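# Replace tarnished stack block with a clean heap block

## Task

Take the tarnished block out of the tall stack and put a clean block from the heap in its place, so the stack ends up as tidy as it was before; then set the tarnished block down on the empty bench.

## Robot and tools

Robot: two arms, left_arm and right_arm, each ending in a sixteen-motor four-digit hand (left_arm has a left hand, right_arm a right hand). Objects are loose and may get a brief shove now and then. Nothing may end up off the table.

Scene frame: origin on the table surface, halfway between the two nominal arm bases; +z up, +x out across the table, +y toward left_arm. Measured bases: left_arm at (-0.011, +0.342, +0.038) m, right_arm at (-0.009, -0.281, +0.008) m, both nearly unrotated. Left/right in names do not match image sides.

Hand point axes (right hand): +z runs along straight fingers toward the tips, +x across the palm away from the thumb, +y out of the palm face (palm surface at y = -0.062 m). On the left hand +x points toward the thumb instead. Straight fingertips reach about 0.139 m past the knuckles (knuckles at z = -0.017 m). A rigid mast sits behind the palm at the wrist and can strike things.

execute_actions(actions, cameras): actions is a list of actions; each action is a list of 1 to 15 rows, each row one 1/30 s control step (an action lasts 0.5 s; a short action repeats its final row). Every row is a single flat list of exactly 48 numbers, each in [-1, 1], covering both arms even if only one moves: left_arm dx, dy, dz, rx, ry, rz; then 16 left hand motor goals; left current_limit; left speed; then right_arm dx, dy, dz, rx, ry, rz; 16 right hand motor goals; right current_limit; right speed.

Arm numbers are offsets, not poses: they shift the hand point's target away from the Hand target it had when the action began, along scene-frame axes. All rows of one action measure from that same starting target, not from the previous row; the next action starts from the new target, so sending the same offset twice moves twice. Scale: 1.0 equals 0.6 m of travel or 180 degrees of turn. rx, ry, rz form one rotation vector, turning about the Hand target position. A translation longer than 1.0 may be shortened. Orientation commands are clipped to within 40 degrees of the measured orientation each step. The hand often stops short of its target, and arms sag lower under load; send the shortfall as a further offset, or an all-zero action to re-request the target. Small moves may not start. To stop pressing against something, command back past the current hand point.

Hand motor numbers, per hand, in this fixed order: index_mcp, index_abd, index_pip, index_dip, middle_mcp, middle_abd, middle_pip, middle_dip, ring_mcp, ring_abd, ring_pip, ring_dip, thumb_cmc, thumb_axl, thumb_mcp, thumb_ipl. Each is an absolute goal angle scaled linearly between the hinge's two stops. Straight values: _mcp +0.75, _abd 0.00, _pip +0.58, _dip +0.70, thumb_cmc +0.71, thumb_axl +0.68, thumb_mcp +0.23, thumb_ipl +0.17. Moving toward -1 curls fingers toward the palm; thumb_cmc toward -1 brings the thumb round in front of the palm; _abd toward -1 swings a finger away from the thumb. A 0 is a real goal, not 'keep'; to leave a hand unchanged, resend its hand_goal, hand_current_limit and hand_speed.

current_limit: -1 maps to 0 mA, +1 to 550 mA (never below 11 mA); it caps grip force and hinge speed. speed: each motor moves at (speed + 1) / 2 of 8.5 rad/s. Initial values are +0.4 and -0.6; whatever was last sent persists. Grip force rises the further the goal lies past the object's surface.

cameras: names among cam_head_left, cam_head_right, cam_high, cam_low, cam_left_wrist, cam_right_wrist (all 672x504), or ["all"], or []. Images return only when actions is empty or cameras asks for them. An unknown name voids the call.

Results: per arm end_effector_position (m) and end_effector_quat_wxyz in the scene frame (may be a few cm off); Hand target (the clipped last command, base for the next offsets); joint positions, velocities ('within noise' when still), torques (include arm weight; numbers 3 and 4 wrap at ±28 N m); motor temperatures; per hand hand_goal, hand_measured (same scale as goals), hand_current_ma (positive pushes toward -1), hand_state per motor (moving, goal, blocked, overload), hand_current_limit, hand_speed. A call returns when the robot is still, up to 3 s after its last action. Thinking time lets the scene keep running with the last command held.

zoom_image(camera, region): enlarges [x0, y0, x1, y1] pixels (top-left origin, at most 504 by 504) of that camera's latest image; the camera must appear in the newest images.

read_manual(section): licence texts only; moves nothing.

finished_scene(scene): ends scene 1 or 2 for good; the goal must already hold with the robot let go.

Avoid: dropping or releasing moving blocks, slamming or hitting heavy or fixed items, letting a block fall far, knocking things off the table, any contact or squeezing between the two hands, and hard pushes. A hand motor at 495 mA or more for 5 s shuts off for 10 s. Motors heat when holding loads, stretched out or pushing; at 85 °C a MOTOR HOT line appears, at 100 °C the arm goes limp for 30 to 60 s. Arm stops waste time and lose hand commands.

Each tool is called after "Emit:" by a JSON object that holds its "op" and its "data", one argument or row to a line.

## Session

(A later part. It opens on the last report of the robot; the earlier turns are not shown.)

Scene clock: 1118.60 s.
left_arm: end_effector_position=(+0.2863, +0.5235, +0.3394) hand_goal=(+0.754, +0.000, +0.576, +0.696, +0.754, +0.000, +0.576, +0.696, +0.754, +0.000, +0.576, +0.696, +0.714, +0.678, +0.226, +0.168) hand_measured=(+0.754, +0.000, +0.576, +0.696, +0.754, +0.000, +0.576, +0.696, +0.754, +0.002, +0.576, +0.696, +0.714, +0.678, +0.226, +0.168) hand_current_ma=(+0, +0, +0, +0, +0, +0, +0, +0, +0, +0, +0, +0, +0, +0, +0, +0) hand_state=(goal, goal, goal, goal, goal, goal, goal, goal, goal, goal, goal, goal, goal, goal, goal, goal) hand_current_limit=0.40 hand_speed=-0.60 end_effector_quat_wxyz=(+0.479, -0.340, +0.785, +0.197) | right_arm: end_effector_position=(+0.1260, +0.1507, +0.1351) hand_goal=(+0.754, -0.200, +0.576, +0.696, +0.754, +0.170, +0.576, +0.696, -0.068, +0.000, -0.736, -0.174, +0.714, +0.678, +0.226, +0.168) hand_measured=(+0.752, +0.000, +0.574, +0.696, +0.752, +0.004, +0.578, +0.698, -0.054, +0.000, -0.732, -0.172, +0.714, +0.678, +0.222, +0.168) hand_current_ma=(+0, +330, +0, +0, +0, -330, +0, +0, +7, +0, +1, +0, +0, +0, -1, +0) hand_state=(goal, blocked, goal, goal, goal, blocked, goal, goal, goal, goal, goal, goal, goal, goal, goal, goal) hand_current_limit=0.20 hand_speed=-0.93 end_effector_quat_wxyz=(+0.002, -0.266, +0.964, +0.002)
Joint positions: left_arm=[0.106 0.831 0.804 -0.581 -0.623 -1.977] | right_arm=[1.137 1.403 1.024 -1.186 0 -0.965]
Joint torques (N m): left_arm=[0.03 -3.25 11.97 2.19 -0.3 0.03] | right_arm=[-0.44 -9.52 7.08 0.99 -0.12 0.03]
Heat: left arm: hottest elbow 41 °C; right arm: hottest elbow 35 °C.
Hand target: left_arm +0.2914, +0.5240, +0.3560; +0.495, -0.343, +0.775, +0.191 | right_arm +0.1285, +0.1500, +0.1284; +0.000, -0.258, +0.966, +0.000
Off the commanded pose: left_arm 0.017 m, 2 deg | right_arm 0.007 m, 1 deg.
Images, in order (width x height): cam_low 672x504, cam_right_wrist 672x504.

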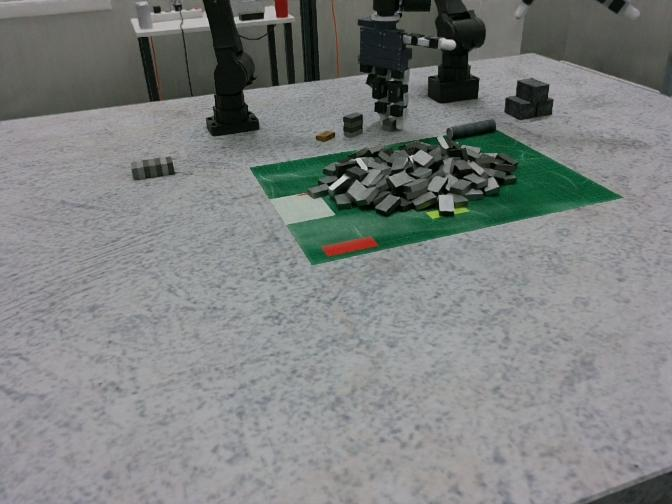

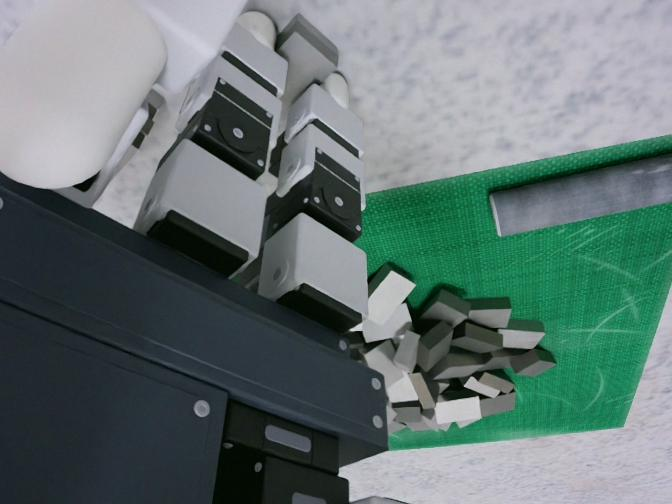

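Emit:
{"op": "execute_actions", "data": {
  "actions": [
    [[0,0,0,0,0,0,0.754,0,0.576,0.696,0.754,0,0.576,0.696,0.754,0,0.576,0.696,0.714,0.678,0.226,0.168,0.4,-0.6,0.0113,0.0242,0.075,0.0199,-0.0093,0,0.754,-0.2,0.576,0.696,0.754,0.17,0.576,0.696,-0.068,0,-0.737,-0.174,0.714,0.678,0.226,0.168,0.2,-0.93]],
    [[0,0,0,0,0,0,0.754,0,0.576,0.696,0.754,0,0.576,0.696,0.754,0,0.576,0.696,0.714,0.678,0.226,0.168,0.4,-0.6,0,0,0.05,0,0,0,0.754,-0.2,0.576,0.696,0.754,0.17,0.576,0.696,-0.068,0,-0.737,-0.174,0.714,0.678,0.226,0.168,0.2,-0.93]]
  ],
  "cameras": ["cam_low","cam_right_wrist"]
}}

Emit:
{"op": "zoom_image", "data": {
  "camera": "cam_low",
  "region": [375, 85, 415, 125]
}}

Emit:
{"op": "zoom_image", "data": {
  "camera": "cam_right_wrist",
  "region": [265, 5, 350, 85]
}}

Scene clock: 1191.07 s.
left_arm: end_effector_position=(+0.2863, +0.5235, +0.3394) hand_goal=(+0.754, +0.000, +0.576, +0.696, +0.754, +0.000, +0.576, +0.696, +0.754, +0.000, +0.576, +0.696, +0.714, +0.678, +0.226, +0.168) hand_measured=(+0.754, +0.000, +0.576, +0.696, +0.754, +0.000, +0.576, +0.696, +0.754, +0.002, +0.576, +0.696, +0.714, +0.678, +0.226, +0.168) hand_current_ma=(+0, +0, +0, +0, +0, +0, +0, +0, +0, +0, +0, +0, +0, +0, +0, +0) hand_state=(goal, goal, goal, goal, goal, goal, goal, goal, goal, goal, goal, goal, goal, goal, goal, goal) hand_current_limit=0.40 hand_speed=-0.60 end_effector_quat_wxyz=(+0.479, -0.340, +0.785, +0.197) | right_arm: end_effector_position=(+0.1246, +0.1478, +0.1731) hand_goal=(+0.754, -0.200, +0.576, +0.696, +0.754, +0.170, +0.576, +0.696, -0.068, +0.000, -0.736, -0.174, +0.714, +0.678, +0.226, +0.168) hand_measured=(+0.752, +0.000, +0.574, +0.696, +0.752, +0.006, +0.578, +0.698, -0.054, +0.000, -0.732, -0.172, +0.714, +0.678, +0.222, +0.168) hand_current_ma=(+0, +330, +0, +0, +0, -330, +0, +0, +7, +0, +1, +0, +0, +0, -1, +0) hand_state=(goal, blocked, goal, goal, goal, blocked, goal, goal, goal, goal, goal, goal, goal, goal, goal, goal) hand_current_limit=0.20 hand_speed=-0.93 end_effector_quat_wxyz=(+0.003, -0.266, +0.964, +0.004)
Joint positions: left_arm=[0.106 0.831 0.804 -0.581 -0.623 -1.977] | right_arm=[1.137 1.358 1.084 -1.287 0 -0.965]
Joint torques (N m): left_arm=[-0.09 -3.19 11.97 2.18 -0.3 0.03] | right_arm=[-0.44 -10.64 13.09 0.13 -0.12 0.03]
Heat: left arm: hottest elbow 41 °C; right arm: hottest elbow 34 °C.
Hand target: left_arm +0.2914, +0.5240, +0.3560; +0.495, -0.343, +0.775, +0.191 | right_arm +0.1353, +0.1645, +0.2034; +0.022, -0.258, +0.965, +0.026
Off the commanded pose: left_arm 0.017 m, 2 deg | right_arm 0.036 m, 3 deg.
Images, in order (width x height): cam_low 672x504, cam_right_wrist 672x504.

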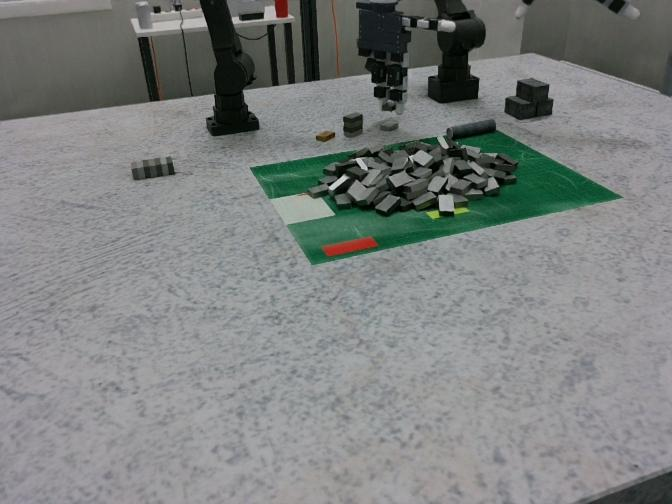

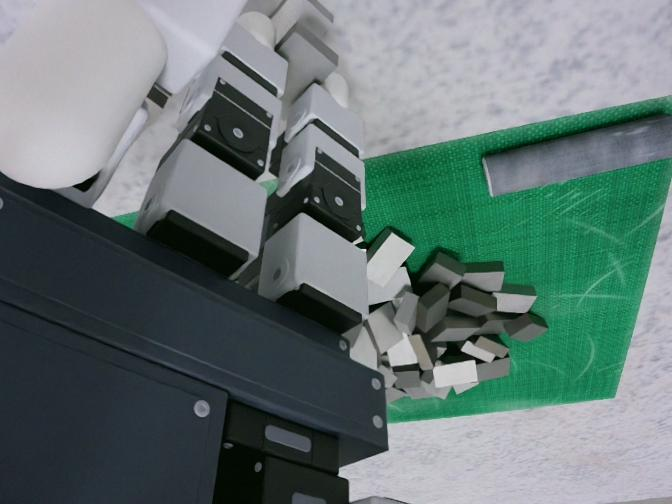

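Scaled by 12.600 from the camera's 672x504 image, which has a finer 960x720 frame.

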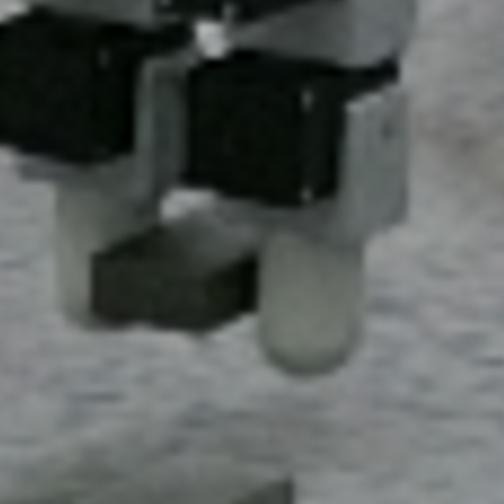

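Scaled by 5.929 from the camera's 672x504 image, which has a finer 960x720 frame.

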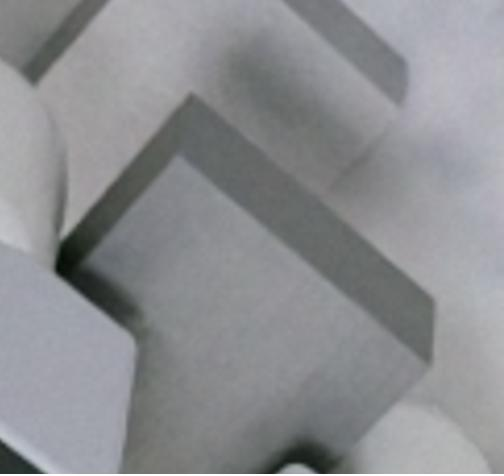

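Emit:
{"op": "execute_actions", "data": {
  "actions": [
    [[0,0,0,0,0,0,0.754,0,0.576,0.696,0.754,0,0.576,0.696,0.754,0,0.576,0.696,0.714,0.678,0.226,0.168,0.4,-0.6,0,0,0.06,0,0,0,0.754,-0.2,0.576,0.696,0.754,0.17,0.576,0.696,-0.068,0,-0.737,-0.174,0.714,0.678,0.226,0.168,0.2,-0.93]],
    [[0,0,0,0,0,0,0.754,0,0.576,0.696,0.754,0,0.576,0.696,0.754,0,0.576,0.696,0.714,0.678,0.226,0.168,0.4,-0.6,-0.006,-0.095,0,0,0,0,0.754,-0.2,0.576,0.696,0.754,0.17,0.576,0.696,-0.068,0,-0.737,-0.174,0.714,0.678,0.226,0.168,0.2,-0.93]],
    [[0,0,0,0,0,0,0.754,0,0.576,0.696,0.754,0,0.576,0.696,0.754,0,0.576,0.696,0.714,0.678,0.226,0.168,0.4,-0.6,-0.0058,-0.0947,-0.02,-0.0199,0.0093,0,0.754,-0.2,0.576,0.696,0.754,0.17,0.576,0.696,-0.068,0,-0.737,-0.174,0.714,0.678,0.226,0.168,0.2,-0.93]],
    [[0,0,0,0,0,0,0.754,0,0.576,0.696,0.754,0,0.576,0.696,0.754,0,0.576,0.696,0.714,0.678,0.226,0.168,0.4,-0.6,0,0,-0.07,0,0,0,0.754,-0.2,0.576,0.696,0.754,0.17,0.576,0.696,-0.068,0,-0.737,-0.174,0.714,0.678,0.226,0.168,0.2,-0.93]]
  ],
  "cameras": ["cam_low","cam_right_wrist"]
}}

Emit:
{"op": "zoom_image", "data": {
  "camera": "cam_low",
  "region": [333, 95, 378, 140]
}}

Emit:
{"op": "zoom_image", "data": {
  "camera": "cam_right_wrist",
  "region": [265, 5, 350, 85]
}}

Scene clock: 1232.60 s.
left_arm: end_effector_position=(+0.2863, +0.5235, +0.3394) hand_goal=(+0.754, +0.000, +0.576, +0.696, +0.754, +0.000, +0.576, +0.696, +0.754, +0.000, +0.576, +0.696, +0.714, +0.678, +0.226, +0.168) hand_measured=(+0.754, +0.000, +0.576, +0.696, +0.754, +0.000, +0.576, +0.696, +0.754, +0.002, +0.576, +0.696, +0.714, +0.678, +0.226, +0.168) hand_current_ma=(+0, +0, +0, +0, +0, +0, +0, +0, +0, +0, +0, +0, +0, +0, +0, +0) hand_state=(goal, goal, goal, goal, goal, goal, goal, goal, goal, goal, goal, goal, goal, goal, goal, goal) hand_current_limit=0.40 hand_speed=-0.60 end_effector_quat_wxyz=(+0.479, -0.340, +0.785, +0.197) | right_arm: end_effector_position=(+0.1253, +0.0496, +0.1850) hand_goal=(+0.754, -0.200, +0.576, +0.696, +0.754, +0.170, +0.576, +0.696, -0.068, +0.000, -0.736, -0.174, +0.714, +0.678, +0.226, +0.168) hand_measured=(+0.752, +0.000, +0.574, +0.696, +0.754, +0.006, +0.576, +0.698, -0.054, +0.000, -0.732, -0.172, +0.714, +0.678, +0.222, +0.168) hand_current_ma=(+0, +330, +0, +0, +0, -330, +0, +0, +7, +0, +1, +0, +0, +0, -1, +0) hand_state=(goal, blocked, goal, goal, goal, blocked, goal, goal, goal, goal, goal, goal, goal, goal, goal, goal) hand_current_limit=0.20 hand_speed=-0.93 end_effector_quat_wxyz=(-0.004, -0.255, +0.967, -0.005)
Joint positions: left_arm=[0.106 0.831 0.804 -0.581 -0.623 -1.977] | right_arm=[1 1.125 0.924 -1.382 0.001 -1.079]
Joint torques (N m): left_arm=[-0.09 -3.25 11.99 2.18 -0.3 0.02] | right_arm=[-0.73 -6.18 8.1 1.1 -0.16 -0.21]
Heat: left arm: hottest elbow 41 °C; right arm: hottest elbow 36 °C.
Hand target: left_arm +0.2914, +0.5240, +0.3560; +0.495, -0.343, +0.775, +0.191 | right_arm +0.1282, +0.0508, +0.1854; +0.000, -0.258, +0.966, +0.000
Off the commanded pose: left_arm 0.017 m, 2 deg | right_arm 0.003 m, 1 deg.
Images, in order (width x height): cam_low 672x504, cam_right_wrist 672x504.

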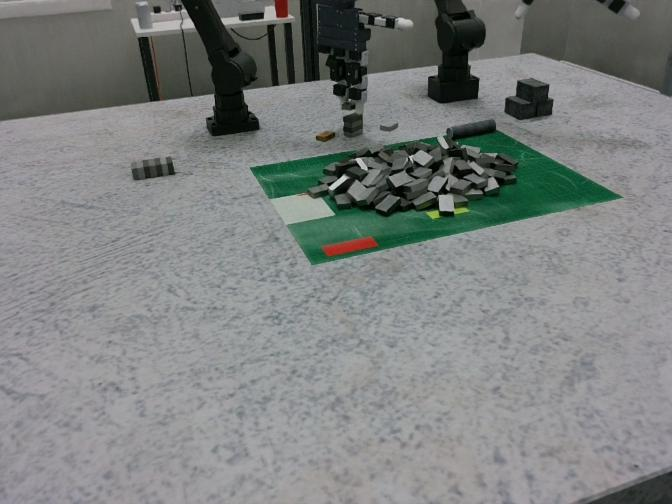

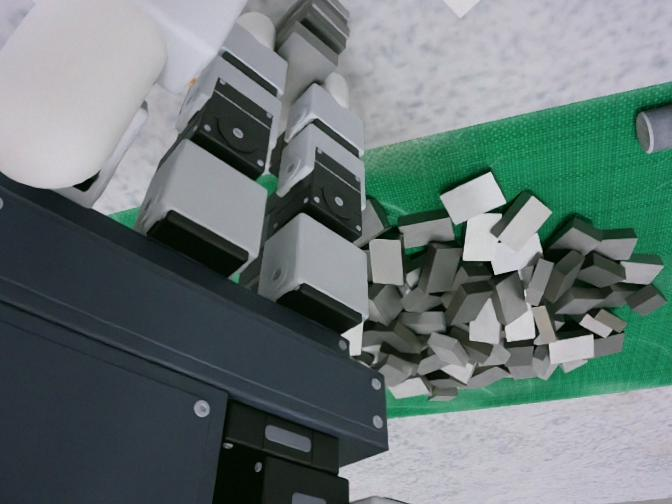

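Scaled by 11.200 from the camera's 672x504 image, which has a finer 960x720 frame.

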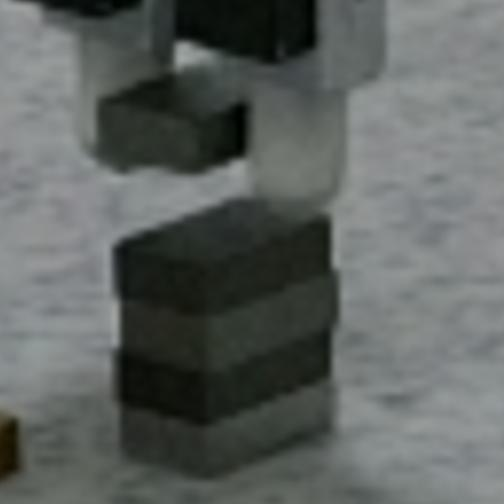

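Scaled by 5.929 from the camera's 672x504 image, which has a finer 960x720 frame.

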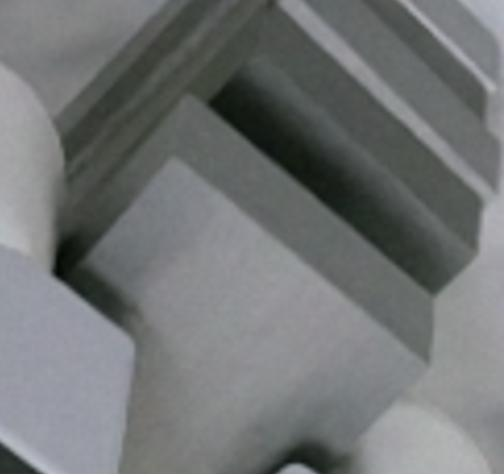

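Emit:
{"op": "execute_actions", "data": {
  "actions": [
    [[0,0,0,0,0,0,0.754,0,0.576,0.696,0.754,0,0.576,0.696,0.754,0,0.576,0.696,0.714,0.678,0.226,0.168,0.4,-0.6,0.006,0.002,-0.008,0,0,0.003,0.754,-0.2,0.576,0.696,0.754,0.17,0.576,0.696,-0.068,0,-0.737,-0.174,0.714,0.678,0.226,0.168,0.2,-0.93]]
  ],
  "cameras": ["cam_low","cam_right_wrist"]
}}

Emit:
{"op": "zoom_image", "data": {
  "camera": "cam_low",
  "region": [333, 95, 378, 140]
}}

Emit:
{"op": "zoom_image", "data": {
  "camera": "cam_right_wrist",
  "region": [285, 0, 355, 60]
}}

Scene clock: 1261.27 s.
left_arm: end_effector_position=(+0.2863, +0.5235, +0.3394) hand_goal=(+0.754, +0.000, +0.576, +0.696, +0.754, +0.000, +0.576, +0.696, +0.754, +0.000, +0.576, +0.696, +0.714, +0.678, +0.226, +0.168) hand_measured=(+0.754, +0.000, +0.576, +0.696, +0.754, +0.000, +0.576, +0.696, +0.754, +0.002, +0.576, +0.696, +0.714, +0.678, +0.226, +0.168) hand_current_ma=(+0, +0, +0, +0, +0, +0, +0, +0, +0, +0, +0, +0, +0, +0, +0, +0) hand_state=(goal, goal, goal, goal, goal, goal, goal, goal, goal, goal, goal, goal, goal, goal, goal, goal) hand_current_limit=0.40 hand_speed=-0.60 end_effector_quat_wxyz=(+0.479, -0.340, +0.785, +0.197) | right_arm: end_effector_position=(+0.1288, +0.0518, +0.1832) hand_goal=(+0.754, -0.200, +0.576, +0.696, +0.754, +0.170, +0.576, +0.696, -0.068, +0.000, -0.736, -0.174, +0.714, +0.678, +0.226, +0.168) hand_measured=(+0.752, +0.000, +0.574, +0.696, +0.754, +0.006, +0.576, +0.698, -0.054, +0.000, -0.732, -0.172, +0.714, +0.678, +0.222, +0.168) hand_current_ma=(+0, +330, +0, +0, +0, -330, +0, +0, +7, +0, +1, +0, +0, +0, -1, +0) hand_state=(goal, blocked, goal, goal, goal, blocked, goal, goal, goal, goal, goal, goal, goal, goal, goal, goal) hand_current_limit=0.20 hand_speed=-0.93 end_effector_quat_wxyz=(-0.001, -0.260, +0.966, -0.002)
Joint positions: left_arm=[0.106 0.831 0.804 -0.581 -0.623 -1.977] | right_arm=[0.992 1.134 0.924 -1.366 0.001 -1.098]
Joint torques (N m): left_arm=[-0.03 -3.25 11.97 2.18 -0.3 0.03] | right_arm=[-0.91 -5.95 7.83 1.06 -0.17 -0.2]
Heat: left arm: hottest elbow 41 °C; right arm: hottest elbow 36 °C.
Hand target: left_arm +0.2914, +0.5240, +0.3560; +0.495, -0.343, +0.775, +0.191 | right_arm +0.1319, +0.0519, +0.1805; +0.000, -0.263, +0.965, +0.000
Off the commanded pose: left_arm 0.017 m, 2 deg | right_arm 0.004 m, 0 deg.
Images, in order (width x height): cam_low 672x504, cam_right_wrist 672x504.

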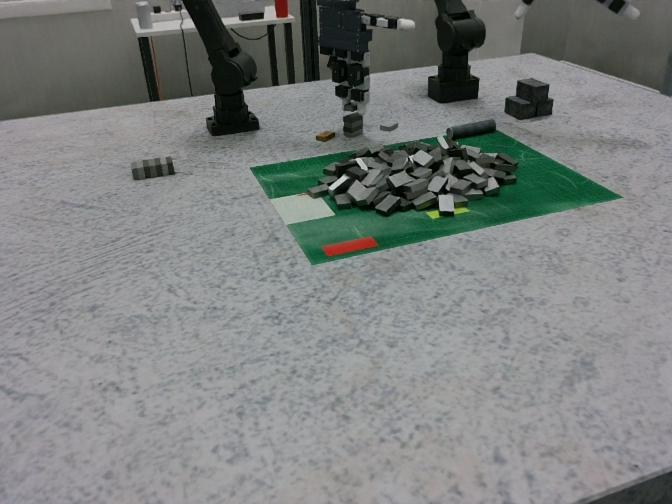

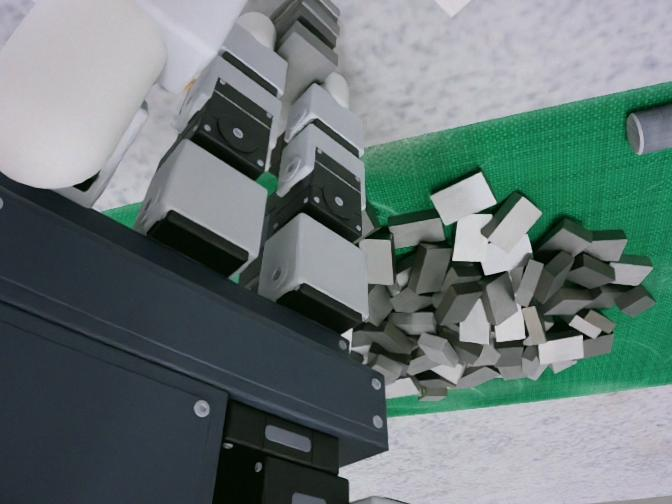

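Scaled by 11.200 from the camera's 672x504 image, which has a finer 960x720 frame.

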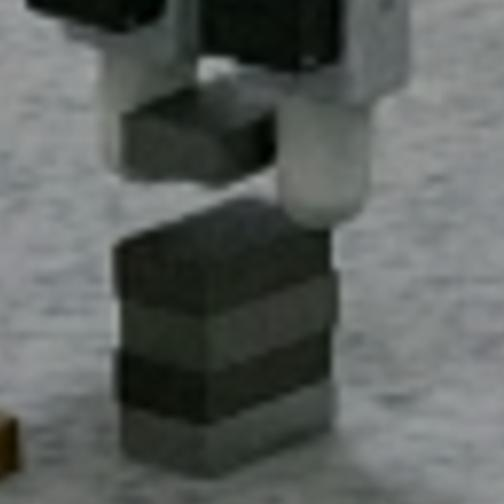

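Scaled by 7.200 from the camera's 672x504 image, which has a finer 960x720 frame.

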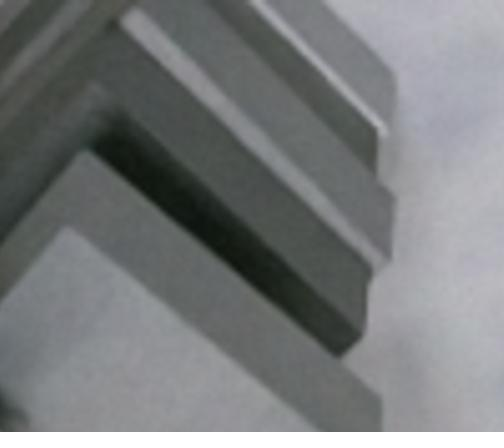

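Emit:
{"op": "zoom_image", "data": {
  "camera": "cam_right_wrist",
  "region": [290, 10, 345, 62]
}}

Emit:
{"op": "zoom_image", "data": {
  "camera": "cam_right_wrist",
  "region": [265, 0, 345, 80]
}}

Scaled by 9.164 from the camera's 672x504 image, which has a finer 960x720 frame.

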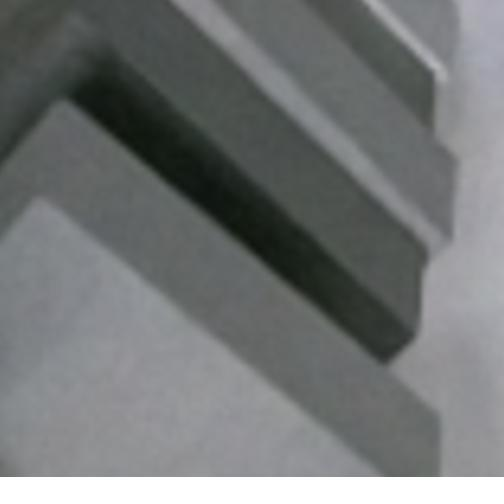

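Scaled by 6.300 from the camera's 672x504 image, which has a finer 960x720 frame.

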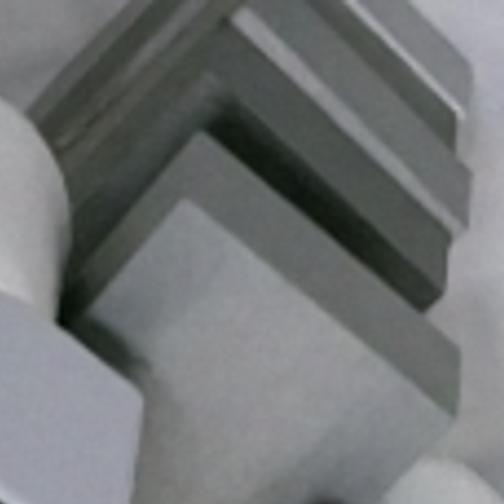

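Emit:
{"op": "zoom_image", "data": {
  "camera": "cam_low",
  "region": [340, 102, 365, 128]
}}

Scaled by 19.385 from the camera's 672x504 image, which has a finer 960x720 frame.

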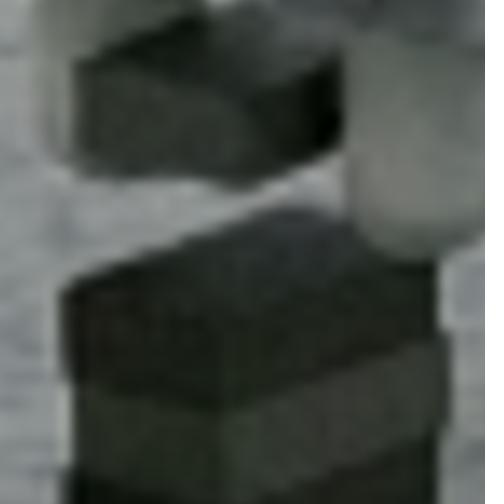

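Emit:
{"op": "execute_actions", "data": {
  "actions": [
    [[0,0,0,0,0,0,0.754,0,0.576,0.696,0.754,0,0.576,0.696,0.754,0,0.576,0.696,0.714,0.678,0.226,0.168,0.4,-0.6,0.0066,-0.0004,-0.003,0,0,-0.0139,0.754,-0.2,0.576,0.696,0.754,0.17,0.576,0.696,-0.068,0,-0.737,-0.174,0.714,0.678,0.226,0.168,0.2,-0.93]]
  ],
  "cameras": ["cam_low","cam_right_wrist"]
}}

Emit:
{"op": "zoom_image", "data": {
  "camera": "cam_low",
  "region": [340, 102, 365, 128]
}}

Emit:
{"op": "zoom_image", "data": {
  "camera": "cam_right_wrist",
  "region": [265, 0, 345, 80]
}}

Scene clock: 1376.17 s.
left_arm: end_effector_position=(+0.2863, +0.5235, +0.3394) hand_goal=(+0.754, +0.000, +0.576, +0.696, +0.754, +0.000, +0.576, +0.696, +0.754, +0.000, +0.576, +0.696, +0.714, +0.678, +0.226, +0.168) hand_measured=(+0.754, +0.000, +0.576, +0.696, +0.754, +0.000, +0.576, +0.696, +0.754, +0.002, +0.576, +0.696, +0.714, +0.678, +0.226, +0.168) hand_current_ma=(+0, +0, +0, +0, +0, +0, +0, +0, +0, +0, +0, +0, +0, +0, +0, +0) hand_state=(goal, goal, goal, goal, goal, goal, goal, goal, goal, goal, goal, goal, goal, goal, goal, goal) hand_current_limit=0.40 hand_speed=-0.60 end_effector_quat_wxyz=(+0.479, -0.340, +0.785, +0.197) | right_arm: end_effector_position=(+0.1303, +0.0512, +0.1813) hand_goal=(+0.754, -0.200, +0.576, +0.696, +0.754, +0.170, +0.576, +0.696, -0.068, +0.000, -0.736, -0.174, +0.714, +0.678, +0.226, +0.168) hand_measured=(+0.752, +0.000, +0.574, +0.696, +0.754, +0.006, +0.576, +0.698, -0.054, +0.000, -0.732, -0.172, +0.714, +0.678, +0.222, +0.168) hand_current_ma=(+0, +330, +0, +0, +0, -330, +0, +0, +7, +0, +1, +0, +0, +0, -1, +0) hand_state=(goal, blocked, goal, goal, goal, blocked, goal, goal, goal, goal, goal, goal, goal, goal, goal, goal) hand_current_limit=0.20 hand_speed=-0.93 end_effector_quat_wxyz=(-0.002, -0.254, +0.967, -0.002)
Joint positions: left_arm=[0.106 0.831 0.804 -0.581 -0.623 -1.977] | right_arm=[0.989 1.134 0.919 -1.361 0.001 -1.089]
Joint torques (N m): left_arm=[-0.03 -3.25 12 2.21 -0.3 0.03] | right_arm=[-0.91 -6.12 7.76 1.05 -0.17 0.07]
Heat: left arm: hottest elbow 41 °C; right arm: hottest elbow 35 °C.
Hand target: left_arm +0.2914, +0.5240, +0.3560; +0.495, -0.343, +0.775, +0.191 | right_arm +0.1358, +0.0517, +0.1788; +0.000, -0.242, +0.970, +0.000
Off the commanded pose: left_arm 0.017 m, 2 deg | right_arm 0.006 m, 1 deg.
Images, in order (width x height): cam_low 672x504, cam_right_wrist 672x504.

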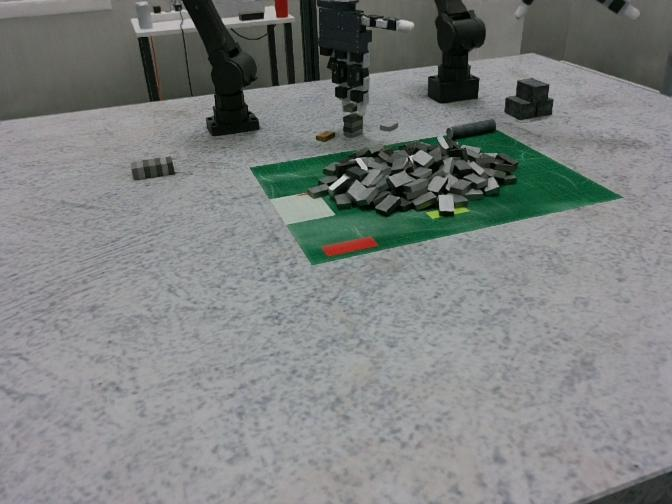

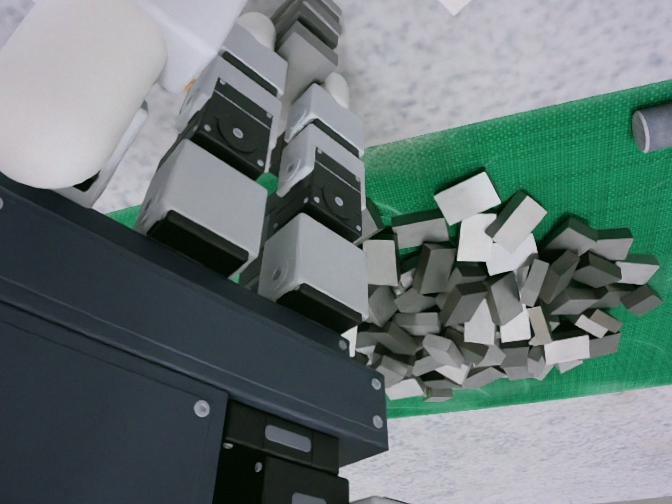

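Scaled by 19.385 from the camera's 672x504 image, which has a finer 960x720 frame.

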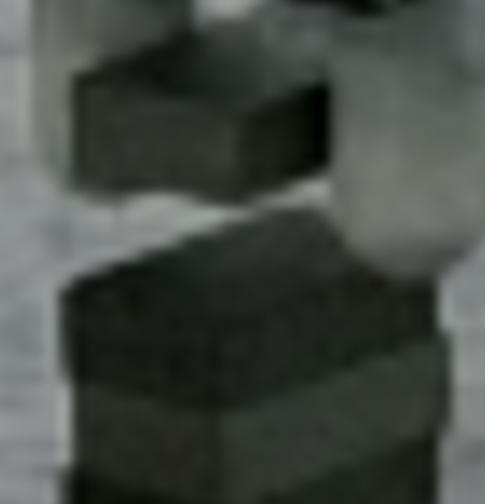

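Scaled by 6.300 from the camera's 672x504 image, which has a finer 960x720 frame.

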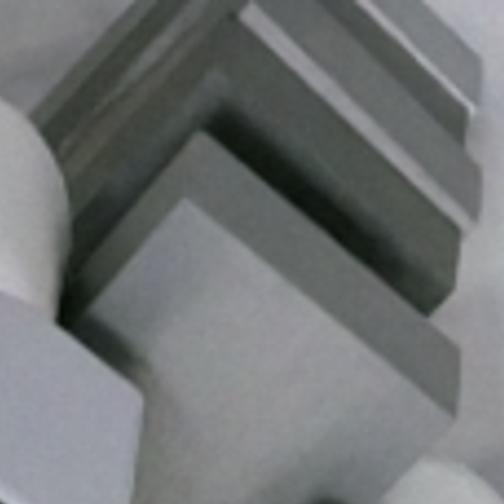

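Emit:
{"op": "execute_actions", "data": {
  "actions": [
    [[0,0,0,0,0,0,0.754,0,0.576,0.696,0.754,0,0.576,0.696,0.754,0,0.576,0.696,0.714,0.678,0.226,0.168,0.4,-0.6,0.0045,-0.004,-0.002,0,0,-0.005,0.754,-0.2,0.576,0.696,0.754,0.17,0.576,0.696,-0.068,0,-0.737,-0.174,0.714,0.678,0.226,0.168,0.2,-0.93]]
  ],
  "cameras": ["cam_low","cam_right_wrist"]
}}

Emit:
{"op": "zoom_image", "data": {
  "camera": "cam_low",
  "region": [340, 102, 365, 128]
}}

Emit:
{"op": "zoom_image", "data": {
  "camera": "cam_right_wrist",
  "region": [265, 0, 345, 80]
}}

Scene clock: 1387.40 s.
left_arm: end_effector_position=(+0.2863, +0.5235, +0.3394) hand_goal=(+0.754, +0.000, +0.576, +0.696, +0.754, +0.000, +0.576, +0.696, +0.754, +0.000, +0.576, +0.696, +0.714, +0.678, +0.226, +0.168) hand_measured=(+0.754, +0.000, +0.576, +0.696, +0.754, +0.000, +0.576, +0.696, +0.754, +0.002, +0.576, +0.696, +0.714, +0.678, +0.226, +0.168) hand_current_ma=(+0, +0, +0, +0, +0, +0, +0, +0, +0, +0, +0, +0, +0, +0, +0, +0) hand_state=(goal, goal, goal, goal, goal, goal, goal, goal, goal, goal, goal, goal, goal, goal, goal, goal) hand_current_limit=0.40 hand_speed=-0.60 end_effector_quat_wxyz=(+0.479, -0.340, +0.785, +0.197) | right_arm: end_effector_position=(+0.1333, +0.0488, +0.1789) hand_goal=(+0.754, -0.200, +0.576, +0.696, +0.754, +0.170, +0.576, +0.696, -0.068, +0.000, -0.736, -0.174, +0.714, +0.678, +0.226, +0.168) hand_measured=(+0.752, +0.000, +0.574, +0.696, +0.754, +0.006, +0.576, +0.698, -0.054, +0.000, -0.732, -0.172, +0.714, +0.678, +0.222, +0.168) hand_current_ma=(+0, +330, +0, +0, +0, -330, +0, +0, +7, +0, +1, +0, +0, +0, -1, +0) hand_state=(goal, blocked, goal, goal, goal, blocked, goal, goal, goal, goal, goal, goal, goal, goal, goal, goal) hand_current_limit=0.20 hand_speed=-0.93 end_effector_quat_wxyz=(-0.003, -0.246, +0.969, -0.003)
Joint positions: left_arm=[0.106 0.831 0.804 -0.581 -0.623 -1.977] | right_arm=[0.98 1.134 0.913 -1.359 0.001 -1.082]
Joint torques (N m): left_arm=[-0.09 -3.25 11.99 2.19 -0.3 0.03] | right_arm=[-0.85 -6.3 7.73 1.06 -0.17 0.06]
Heat: left arm: hottest elbow 41 °C; right arm: hottest elbow 35 °C.
Hand target: left_arm +0.2914, +0.5240, +0.3560; +0.495, -0.343, +0.775, +0.191 | right_arm +0.1385, +0.0493, +0.1776; +0.000, -0.234, +0.972, +0.000
Off the commanded pose: left_arm 0.017 m, 2 deg | right_arm 0.005 m, 1 deg.
Images, in order (width x height): cam_low 672x504, cam_right_wrist 672x504.

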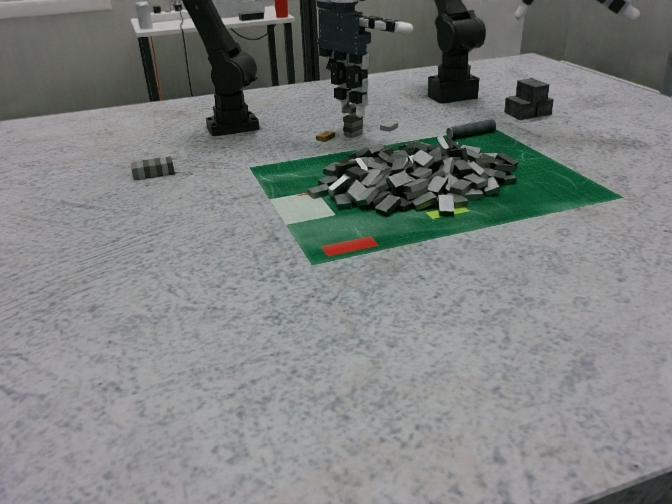

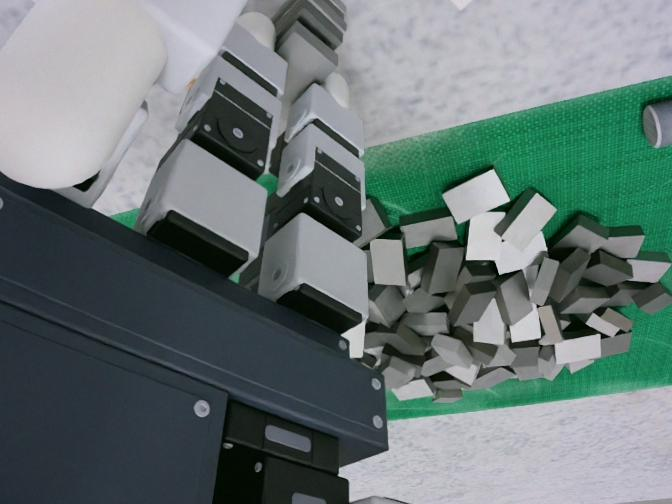

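Scaled by 19.385 from the camera's 672x504 image, which has a finer 960x720 frame.

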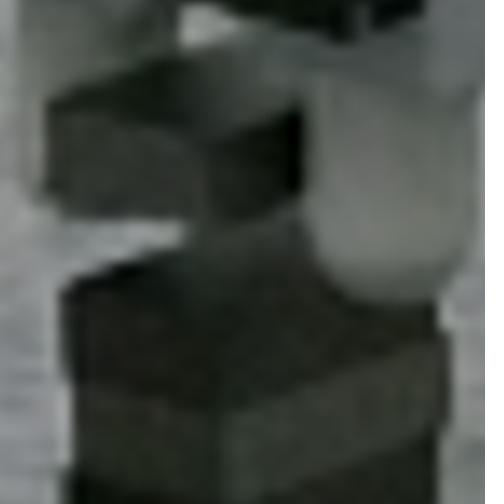

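Scaled by 6.300 from the camera's 672x504 image, which has a finer 960x720 frame.

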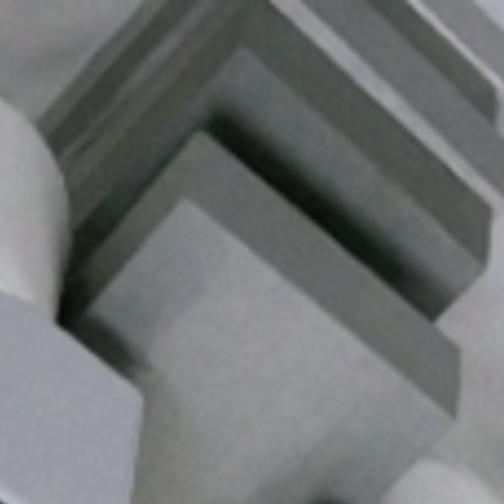

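Emit:
{"op": "execute_actions", "data": {
  "actions": [
    [[0,0,0,0,0,0,0.754,0,0.576,0.696,0.754,0,0.576,0.696,0.754,0,0.576,0.696,0.714,0.678,0.226,0.168,0.4,-0.6,-0.009,0.0045,-0.0015,0,0,0.003,0.754,-0.2,0.576,0.696,0.754,0.17,0.576,0.696,-0.068,0,-0.737,-0.174,0.714,0.678,0.226,0.168,0.2,-0.93]]
  ]
}}

Scene clock: 1418.77 s.
left_arm: end_effector_position=(+0.2863, +0.5235, +0.3394) hand_goal=(+0.754, +0.000, +0.576, +0.696, +0.754, +0.000, +0.576, +0.696, +0.754, +0.000, +0.576, +0.696, +0.714, +0.678, +0.226, +0.168) hand_measured=(+0.754, +0.000, +0.576, +0.696, +0.754, +0.000, +0.576, +0.696, +0.754, +0.002, +0.576, +0.696, +0.714, +0.678, +0.226, +0.168) hand_current_ma=(+0, +0, +0, +0, +0, +0, +0, +0, +0, +0, +0, +0, +0, +0, +0, +0) hand_state=(goal, goal, goal, goal, goal, goal, goal, goal, goal, goal, goal, goal, goal, goal, goal, goal) hand_current_limit=0.40 hand_speed=-0.60 end_effector_quat_wxyz=(+0.479, -0.340, +0.785, +0.197) | right_arm: end_effector_position=(+0.1339, +0.0498, +0.1791) hand_goal=(+0.754, -0.200, +0.576, +0.696, +0.754, +0.170, +0.576, +0.696, -0.068, +0.000, -0.736, -0.174, +0.714, +0.678, +0.226, +0.168) hand_measured=(+0.752, +0.000, +0.574, +0.696, +0.754, +0.006, +0.576, +0.698, -0.054, +0.000, -0.732, -0.172, +0.714, +0.678, +0.222, +0.168) hand_current_ma=(+0, +330, +0, +0, +0, -330, +0, +0, +7, +0, +1, +0, +0, +0, -1, +0) hand_state=(goal, blocked, goal, goal, goal, blocked, goal, goal, goal, goal, goal, goal, goal, goal, goal, goal) hand_current_limit=0.20 hand_speed=-0.93 end_effector_quat_wxyz=(-0.002, -0.242, +0.970, -0.003)
Joint positions: left_arm=[0.106 0.831 0.804 -0.581 -0.623 -1.977] | right_arm=[0.981 1.134 0.913 -1.357 0.001 -1.073]
Joint torques (N m): left_arm=[-0.03 -3.25 11.97 2.18 -0.3 0.03] | right_arm=[0.5 -6.3 7.56 1.05 -0.17 0.05]
Heat: left arm: hottest elbow 41 °C; right arm: hottest elbow 35 °C.
Hand target: left_arm +0.2914, +0.5240, +0.3560; +0.495, -0.343, +0.775, +0.191 | right_arm +0.1331, +0.0520, +0.1767; +0.000, -0.239, +0.971, +0.000
Off the commanded pose: left_arm 0.017 m, 2 deg | right_arm 0.003 m, 1 deg.

Emit:
{"op": "execute_actions", "data": {
  "actions": [
    [[0,0,0,0,0,0,0.754,0,0.576,0.696,0.754,0,0.576,0.696,0.754,0,0.576,0.696,0.714,0.678,0.226,0.168,0.4,-0.6,-0.0045,0.002,0,0,0,0.003,0.754,-0.2,0.576,0.696,0.754,0.17,0.576,0.696,-0.068,0,-0.737,-0.174,0.714,0.678,0.226,0.168,0.2,-0.93]]
  ],
  "cameras": ["cam_low","cam_right_wrist"]
}}

Emit:
{"op": "zoom_image", "data": {
  "camera": "cam_low",
  "region": [340, 102, 365, 128]
}}

Emit:
{"op": "zoom_image", "data": {
  "camera": "cam_right_wrist",
  "region": [265, 0, 345, 80]
}}

Scene clock: 1431.37 s.
left_arm: end_effector_position=(+0.2863, +0.5235, +0.3394) hand_goal=(+0.754, +0.000, +0.576, +0.696, +0.754, +0.000, +0.576, +0.696, +0.754, +0.000, +0.576, +0.696, +0.714, +0.678, +0.226, +0.168) hand_measured=(+0.754, +0.000, +0.576, +0.696, +0.754, +0.000, +0.576, +0.696, +0.754, +0.002, +0.576, +0.696, +0.714, +0.678, +0.226, +0.168) hand_current_ma=(+0, +0, +0, +0, +0, +0, +0, +0, +0, +0, +0, +0, +0, +0, +0, +0) hand_state=(goal, goal, goal, goal, goal, goal, goal, goal, goal, goal, goal, goal, goal, goal, goal, goal) hand_current_limit=0.40 hand_speed=-0.60 end_effector_quat_wxyz=(+0.479, -0.340, +0.785, +0.197) | right_arm: end_effector_position=(+0.1320, +0.0506, +0.1791) hand_goal=(+0.754, -0.200, +0.576, +0.696, +0.754, +0.170, +0.576, +0.696, -0.068, +0.000, -0.736, -0.174, +0.714, +0.678, +0.226, +0.168) hand_measured=(+0.752, +0.000, +0.574, +0.696, +0.754, +0.006, +0.576, +0.698, -0.054, +0.000, -0.732, -0.172, +0.714, +0.678, +0.222, +0.168) hand_current_ma=(+0, +330, +0, +0, +0, -330, +0, +0, +7, +0, +1, +0, +0, +0, -1, +0) hand_state=(goal, blocked, goal, goal, goal, blocked, goal, goal, goal, goal, goal, goal, goal, goal, goal, goal) hand_current_limit=0.20 hand_speed=-0.93 end_effector_quat_wxyz=(-0.002, -0.245, +0.969, -0.003)
Joint positions: left_arm=[0.106 0.831 0.804 -0.581 -0.623 -1.977] | right_arm=[0.987 1.134 0.913 -1.357 0.001 -1.073]
Joint torques (N m): left_arm=[-0.03 -3.25 11.99 2.19 -0.3 0.03] | right_arm=[0.67 -6.3 7.58 1.06 -0.18 0.04]
Heat: left arm: hottest elbow 41 °C; right arm: hottest elbow 35 °C.
Hand target: left_arm +0.2914, +0.5240, +0.3560; +0.495, -0.343, +0.775, +0.191 | right_arm +0.1304, +0.0532, +0.1767; +0.000, -0.243, +0.970, +0.000
Off the commanded pose: left_arm 0.017 m, 2 deg | right_arm 0.004 m, 0 deg.
Images, in order (width x height): cam_low 672x504, cam_right_wrist 672x504.

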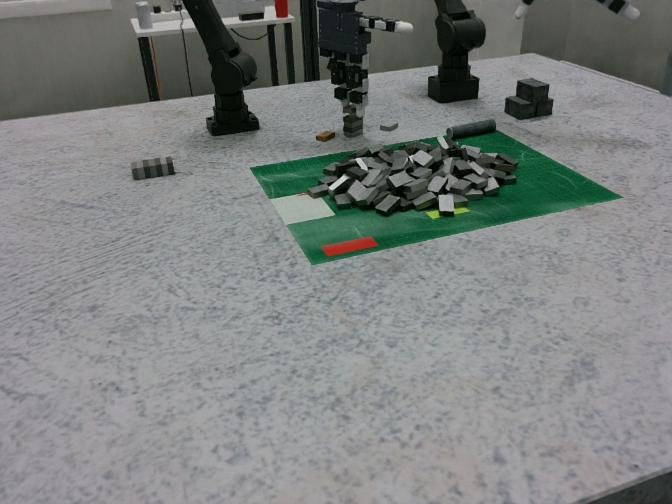

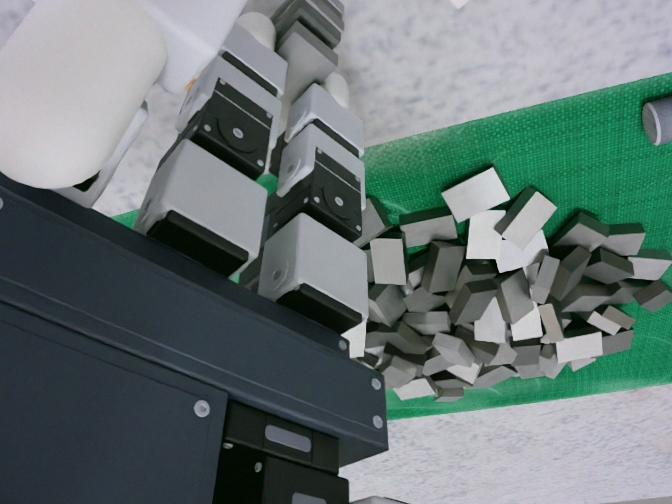

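Scaled by 19.385 from the camera's 672x504 image, which has a finer 960x720 frame.

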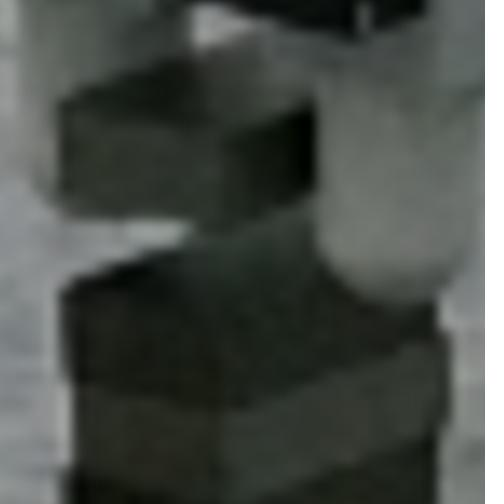

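Scaled by 6.300 from the camera's 672x504 image, which has a finer 960x720 frame.

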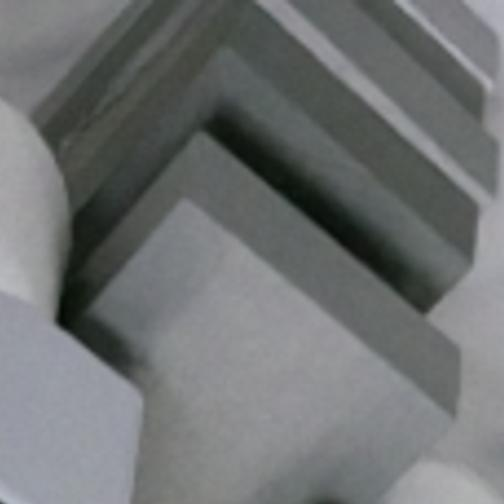

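Emit:
{"op": "execute_actions", "data": {
  "actions": [
    [[0,0,0,0,0,0,0.754,0,0.576,0.696,0.754,0,0.576,0.696,0.754,0,0.576,0.696,0.714,0.678,0.226,0.168,0.4,-0.6,0,0,-0.0067,0,0,0,0.754,-0.2,0.576,0.696,0.754,0.17,0.576,0.696,-0.068,0,-0.737,-0.174,0.714,0.678,0.226,0.168,0.2,-0.93]]
  ],
  "cameras": ["cam_low","cam_right_wrist"]
}}

Emit:
{"op": "zoom_image", "data": {
  "camera": "cam_low",
  "region": [340, 102, 365, 128]
}}

Emit:
{"op": "zoom_image", "data": {
  "camera": "cam_right_wrist",
  "region": [265, 0, 345, 80]
}}

Scene clock: 1503.87 s.
left_arm: end_effector_position=(+0.2863, +0.5235, +0.3394) hand_goal=(+0.754, +0.000, +0.576, +0.696, +0.754, +0.000, +0.576, +0.696, +0.754, +0.000, +0.576, +0.696, +0.714, +0.678, +0.226, +0.168) hand_measured=(+0.754, +0.000, +0.576, +0.696, +0.754, +0.000, +0.576, +0.696, +0.754, +0.002, +0.576, +0.696, +0.714, +0.678, +0.226, +0.168) hand_current_ma=(+0, +0, +0, +0, +0, +0, +0, +0, +0, +0, +0, +0, +0, +0, +0, +0) hand_state=(goal, goal, goal, goal, goal, goal, goal, goal, goal, goal, goal, goal, goal, goal, goal, goal) hand_current_limit=0.40 hand_speed=-0.60 end_effector_quat_wxyz=(+0.479, -0.340, +0.785, +0.197) | right_arm: end_effector_position=(+0.1316, +0.0501, +0.1752) hand_goal=(+0.754, -0.200, +0.576, +0.696, +0.754, +0.170, +0.576, +0.696, -0.068, +0.000, -0.736, -0.174, +0.714, +0.678, +0.226, +0.168) hand_measured=(+0.752, +0.000, +0.574, +0.696, +0.754, +0.006, +0.576, +0.698, -0.054, +0.000, -0.732, -0.172, +0.714, +0.678, +0.222, +0.168) hand_current_ma=(+0, +330, +0, +0, +0, -330, +0, +0, +7, +0, +1, +0, +0, +0, -1, +0) hand_state=(goal, blocked, goal, goal, goal, blocked, goal, goal, goal, goal, goal, goal, goal, goal, goal, goal) hand_current_limit=0.20 hand_speed=-0.93 end_effector_quat_wxyz=(-0.002, -0.245, +0.969, -0.002)
Joint positions: left_arm=[0.106 0.831 0.804 -0.581 -0.623 -1.977] | right_arm=[0.987 1.134 0.903 -1.345 0.001 -1.073]
Joint torques (N m): left_arm=[0.03 -3.19 11.99 2.19 -0.3 0.03] | right_arm=[0.67 -6.01 7.72 1.05 -0.18 0.04]
Heat: left arm: hottest elbow 42 °C; right arm: hottest elbow 34 °C.
Hand target: left_arm +0.2914, +0.5240, +0.3560; +0.495, -0.343, +0.775, +0.191 | right_arm +0.1304, +0.0533, +0.1727; +0.000, -0.244, +0.970, +0.000
Off the commanded pose: left_arm 0.017 m, 2 deg | right_arm 0.004 m, 0 deg.
Images, in order (width x height): cam_low 672x504, cam_right_wrist 672x504.

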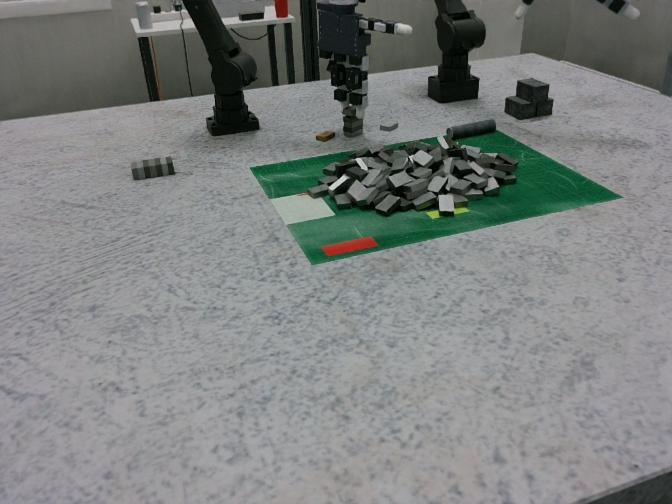

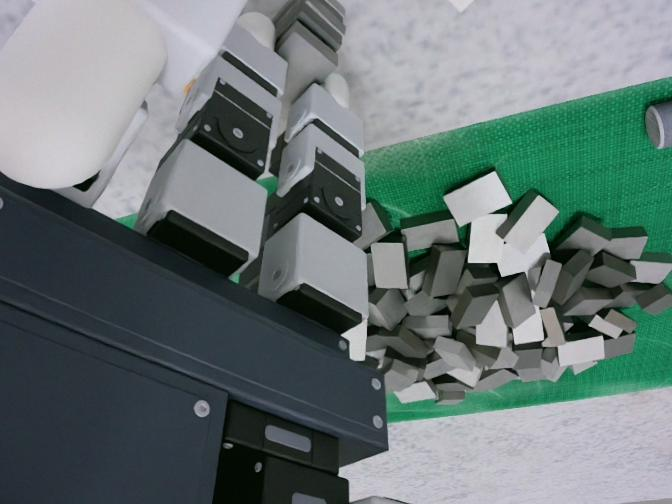

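Scaled by 19.385 from the camera's 672x504 image, which has a finer 960x720 frame.

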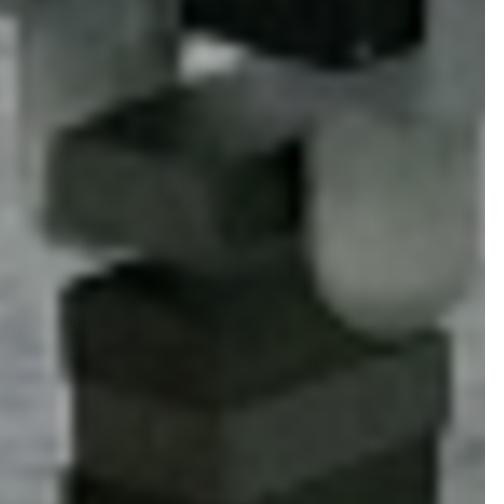

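Scaled by 6.300 from the camera's 672x504 image, which has a finer 960x720 frame.

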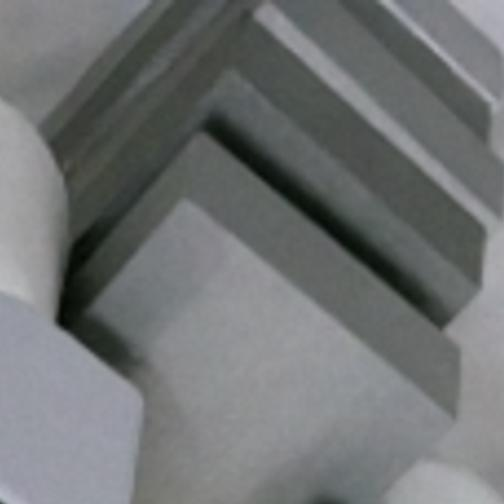

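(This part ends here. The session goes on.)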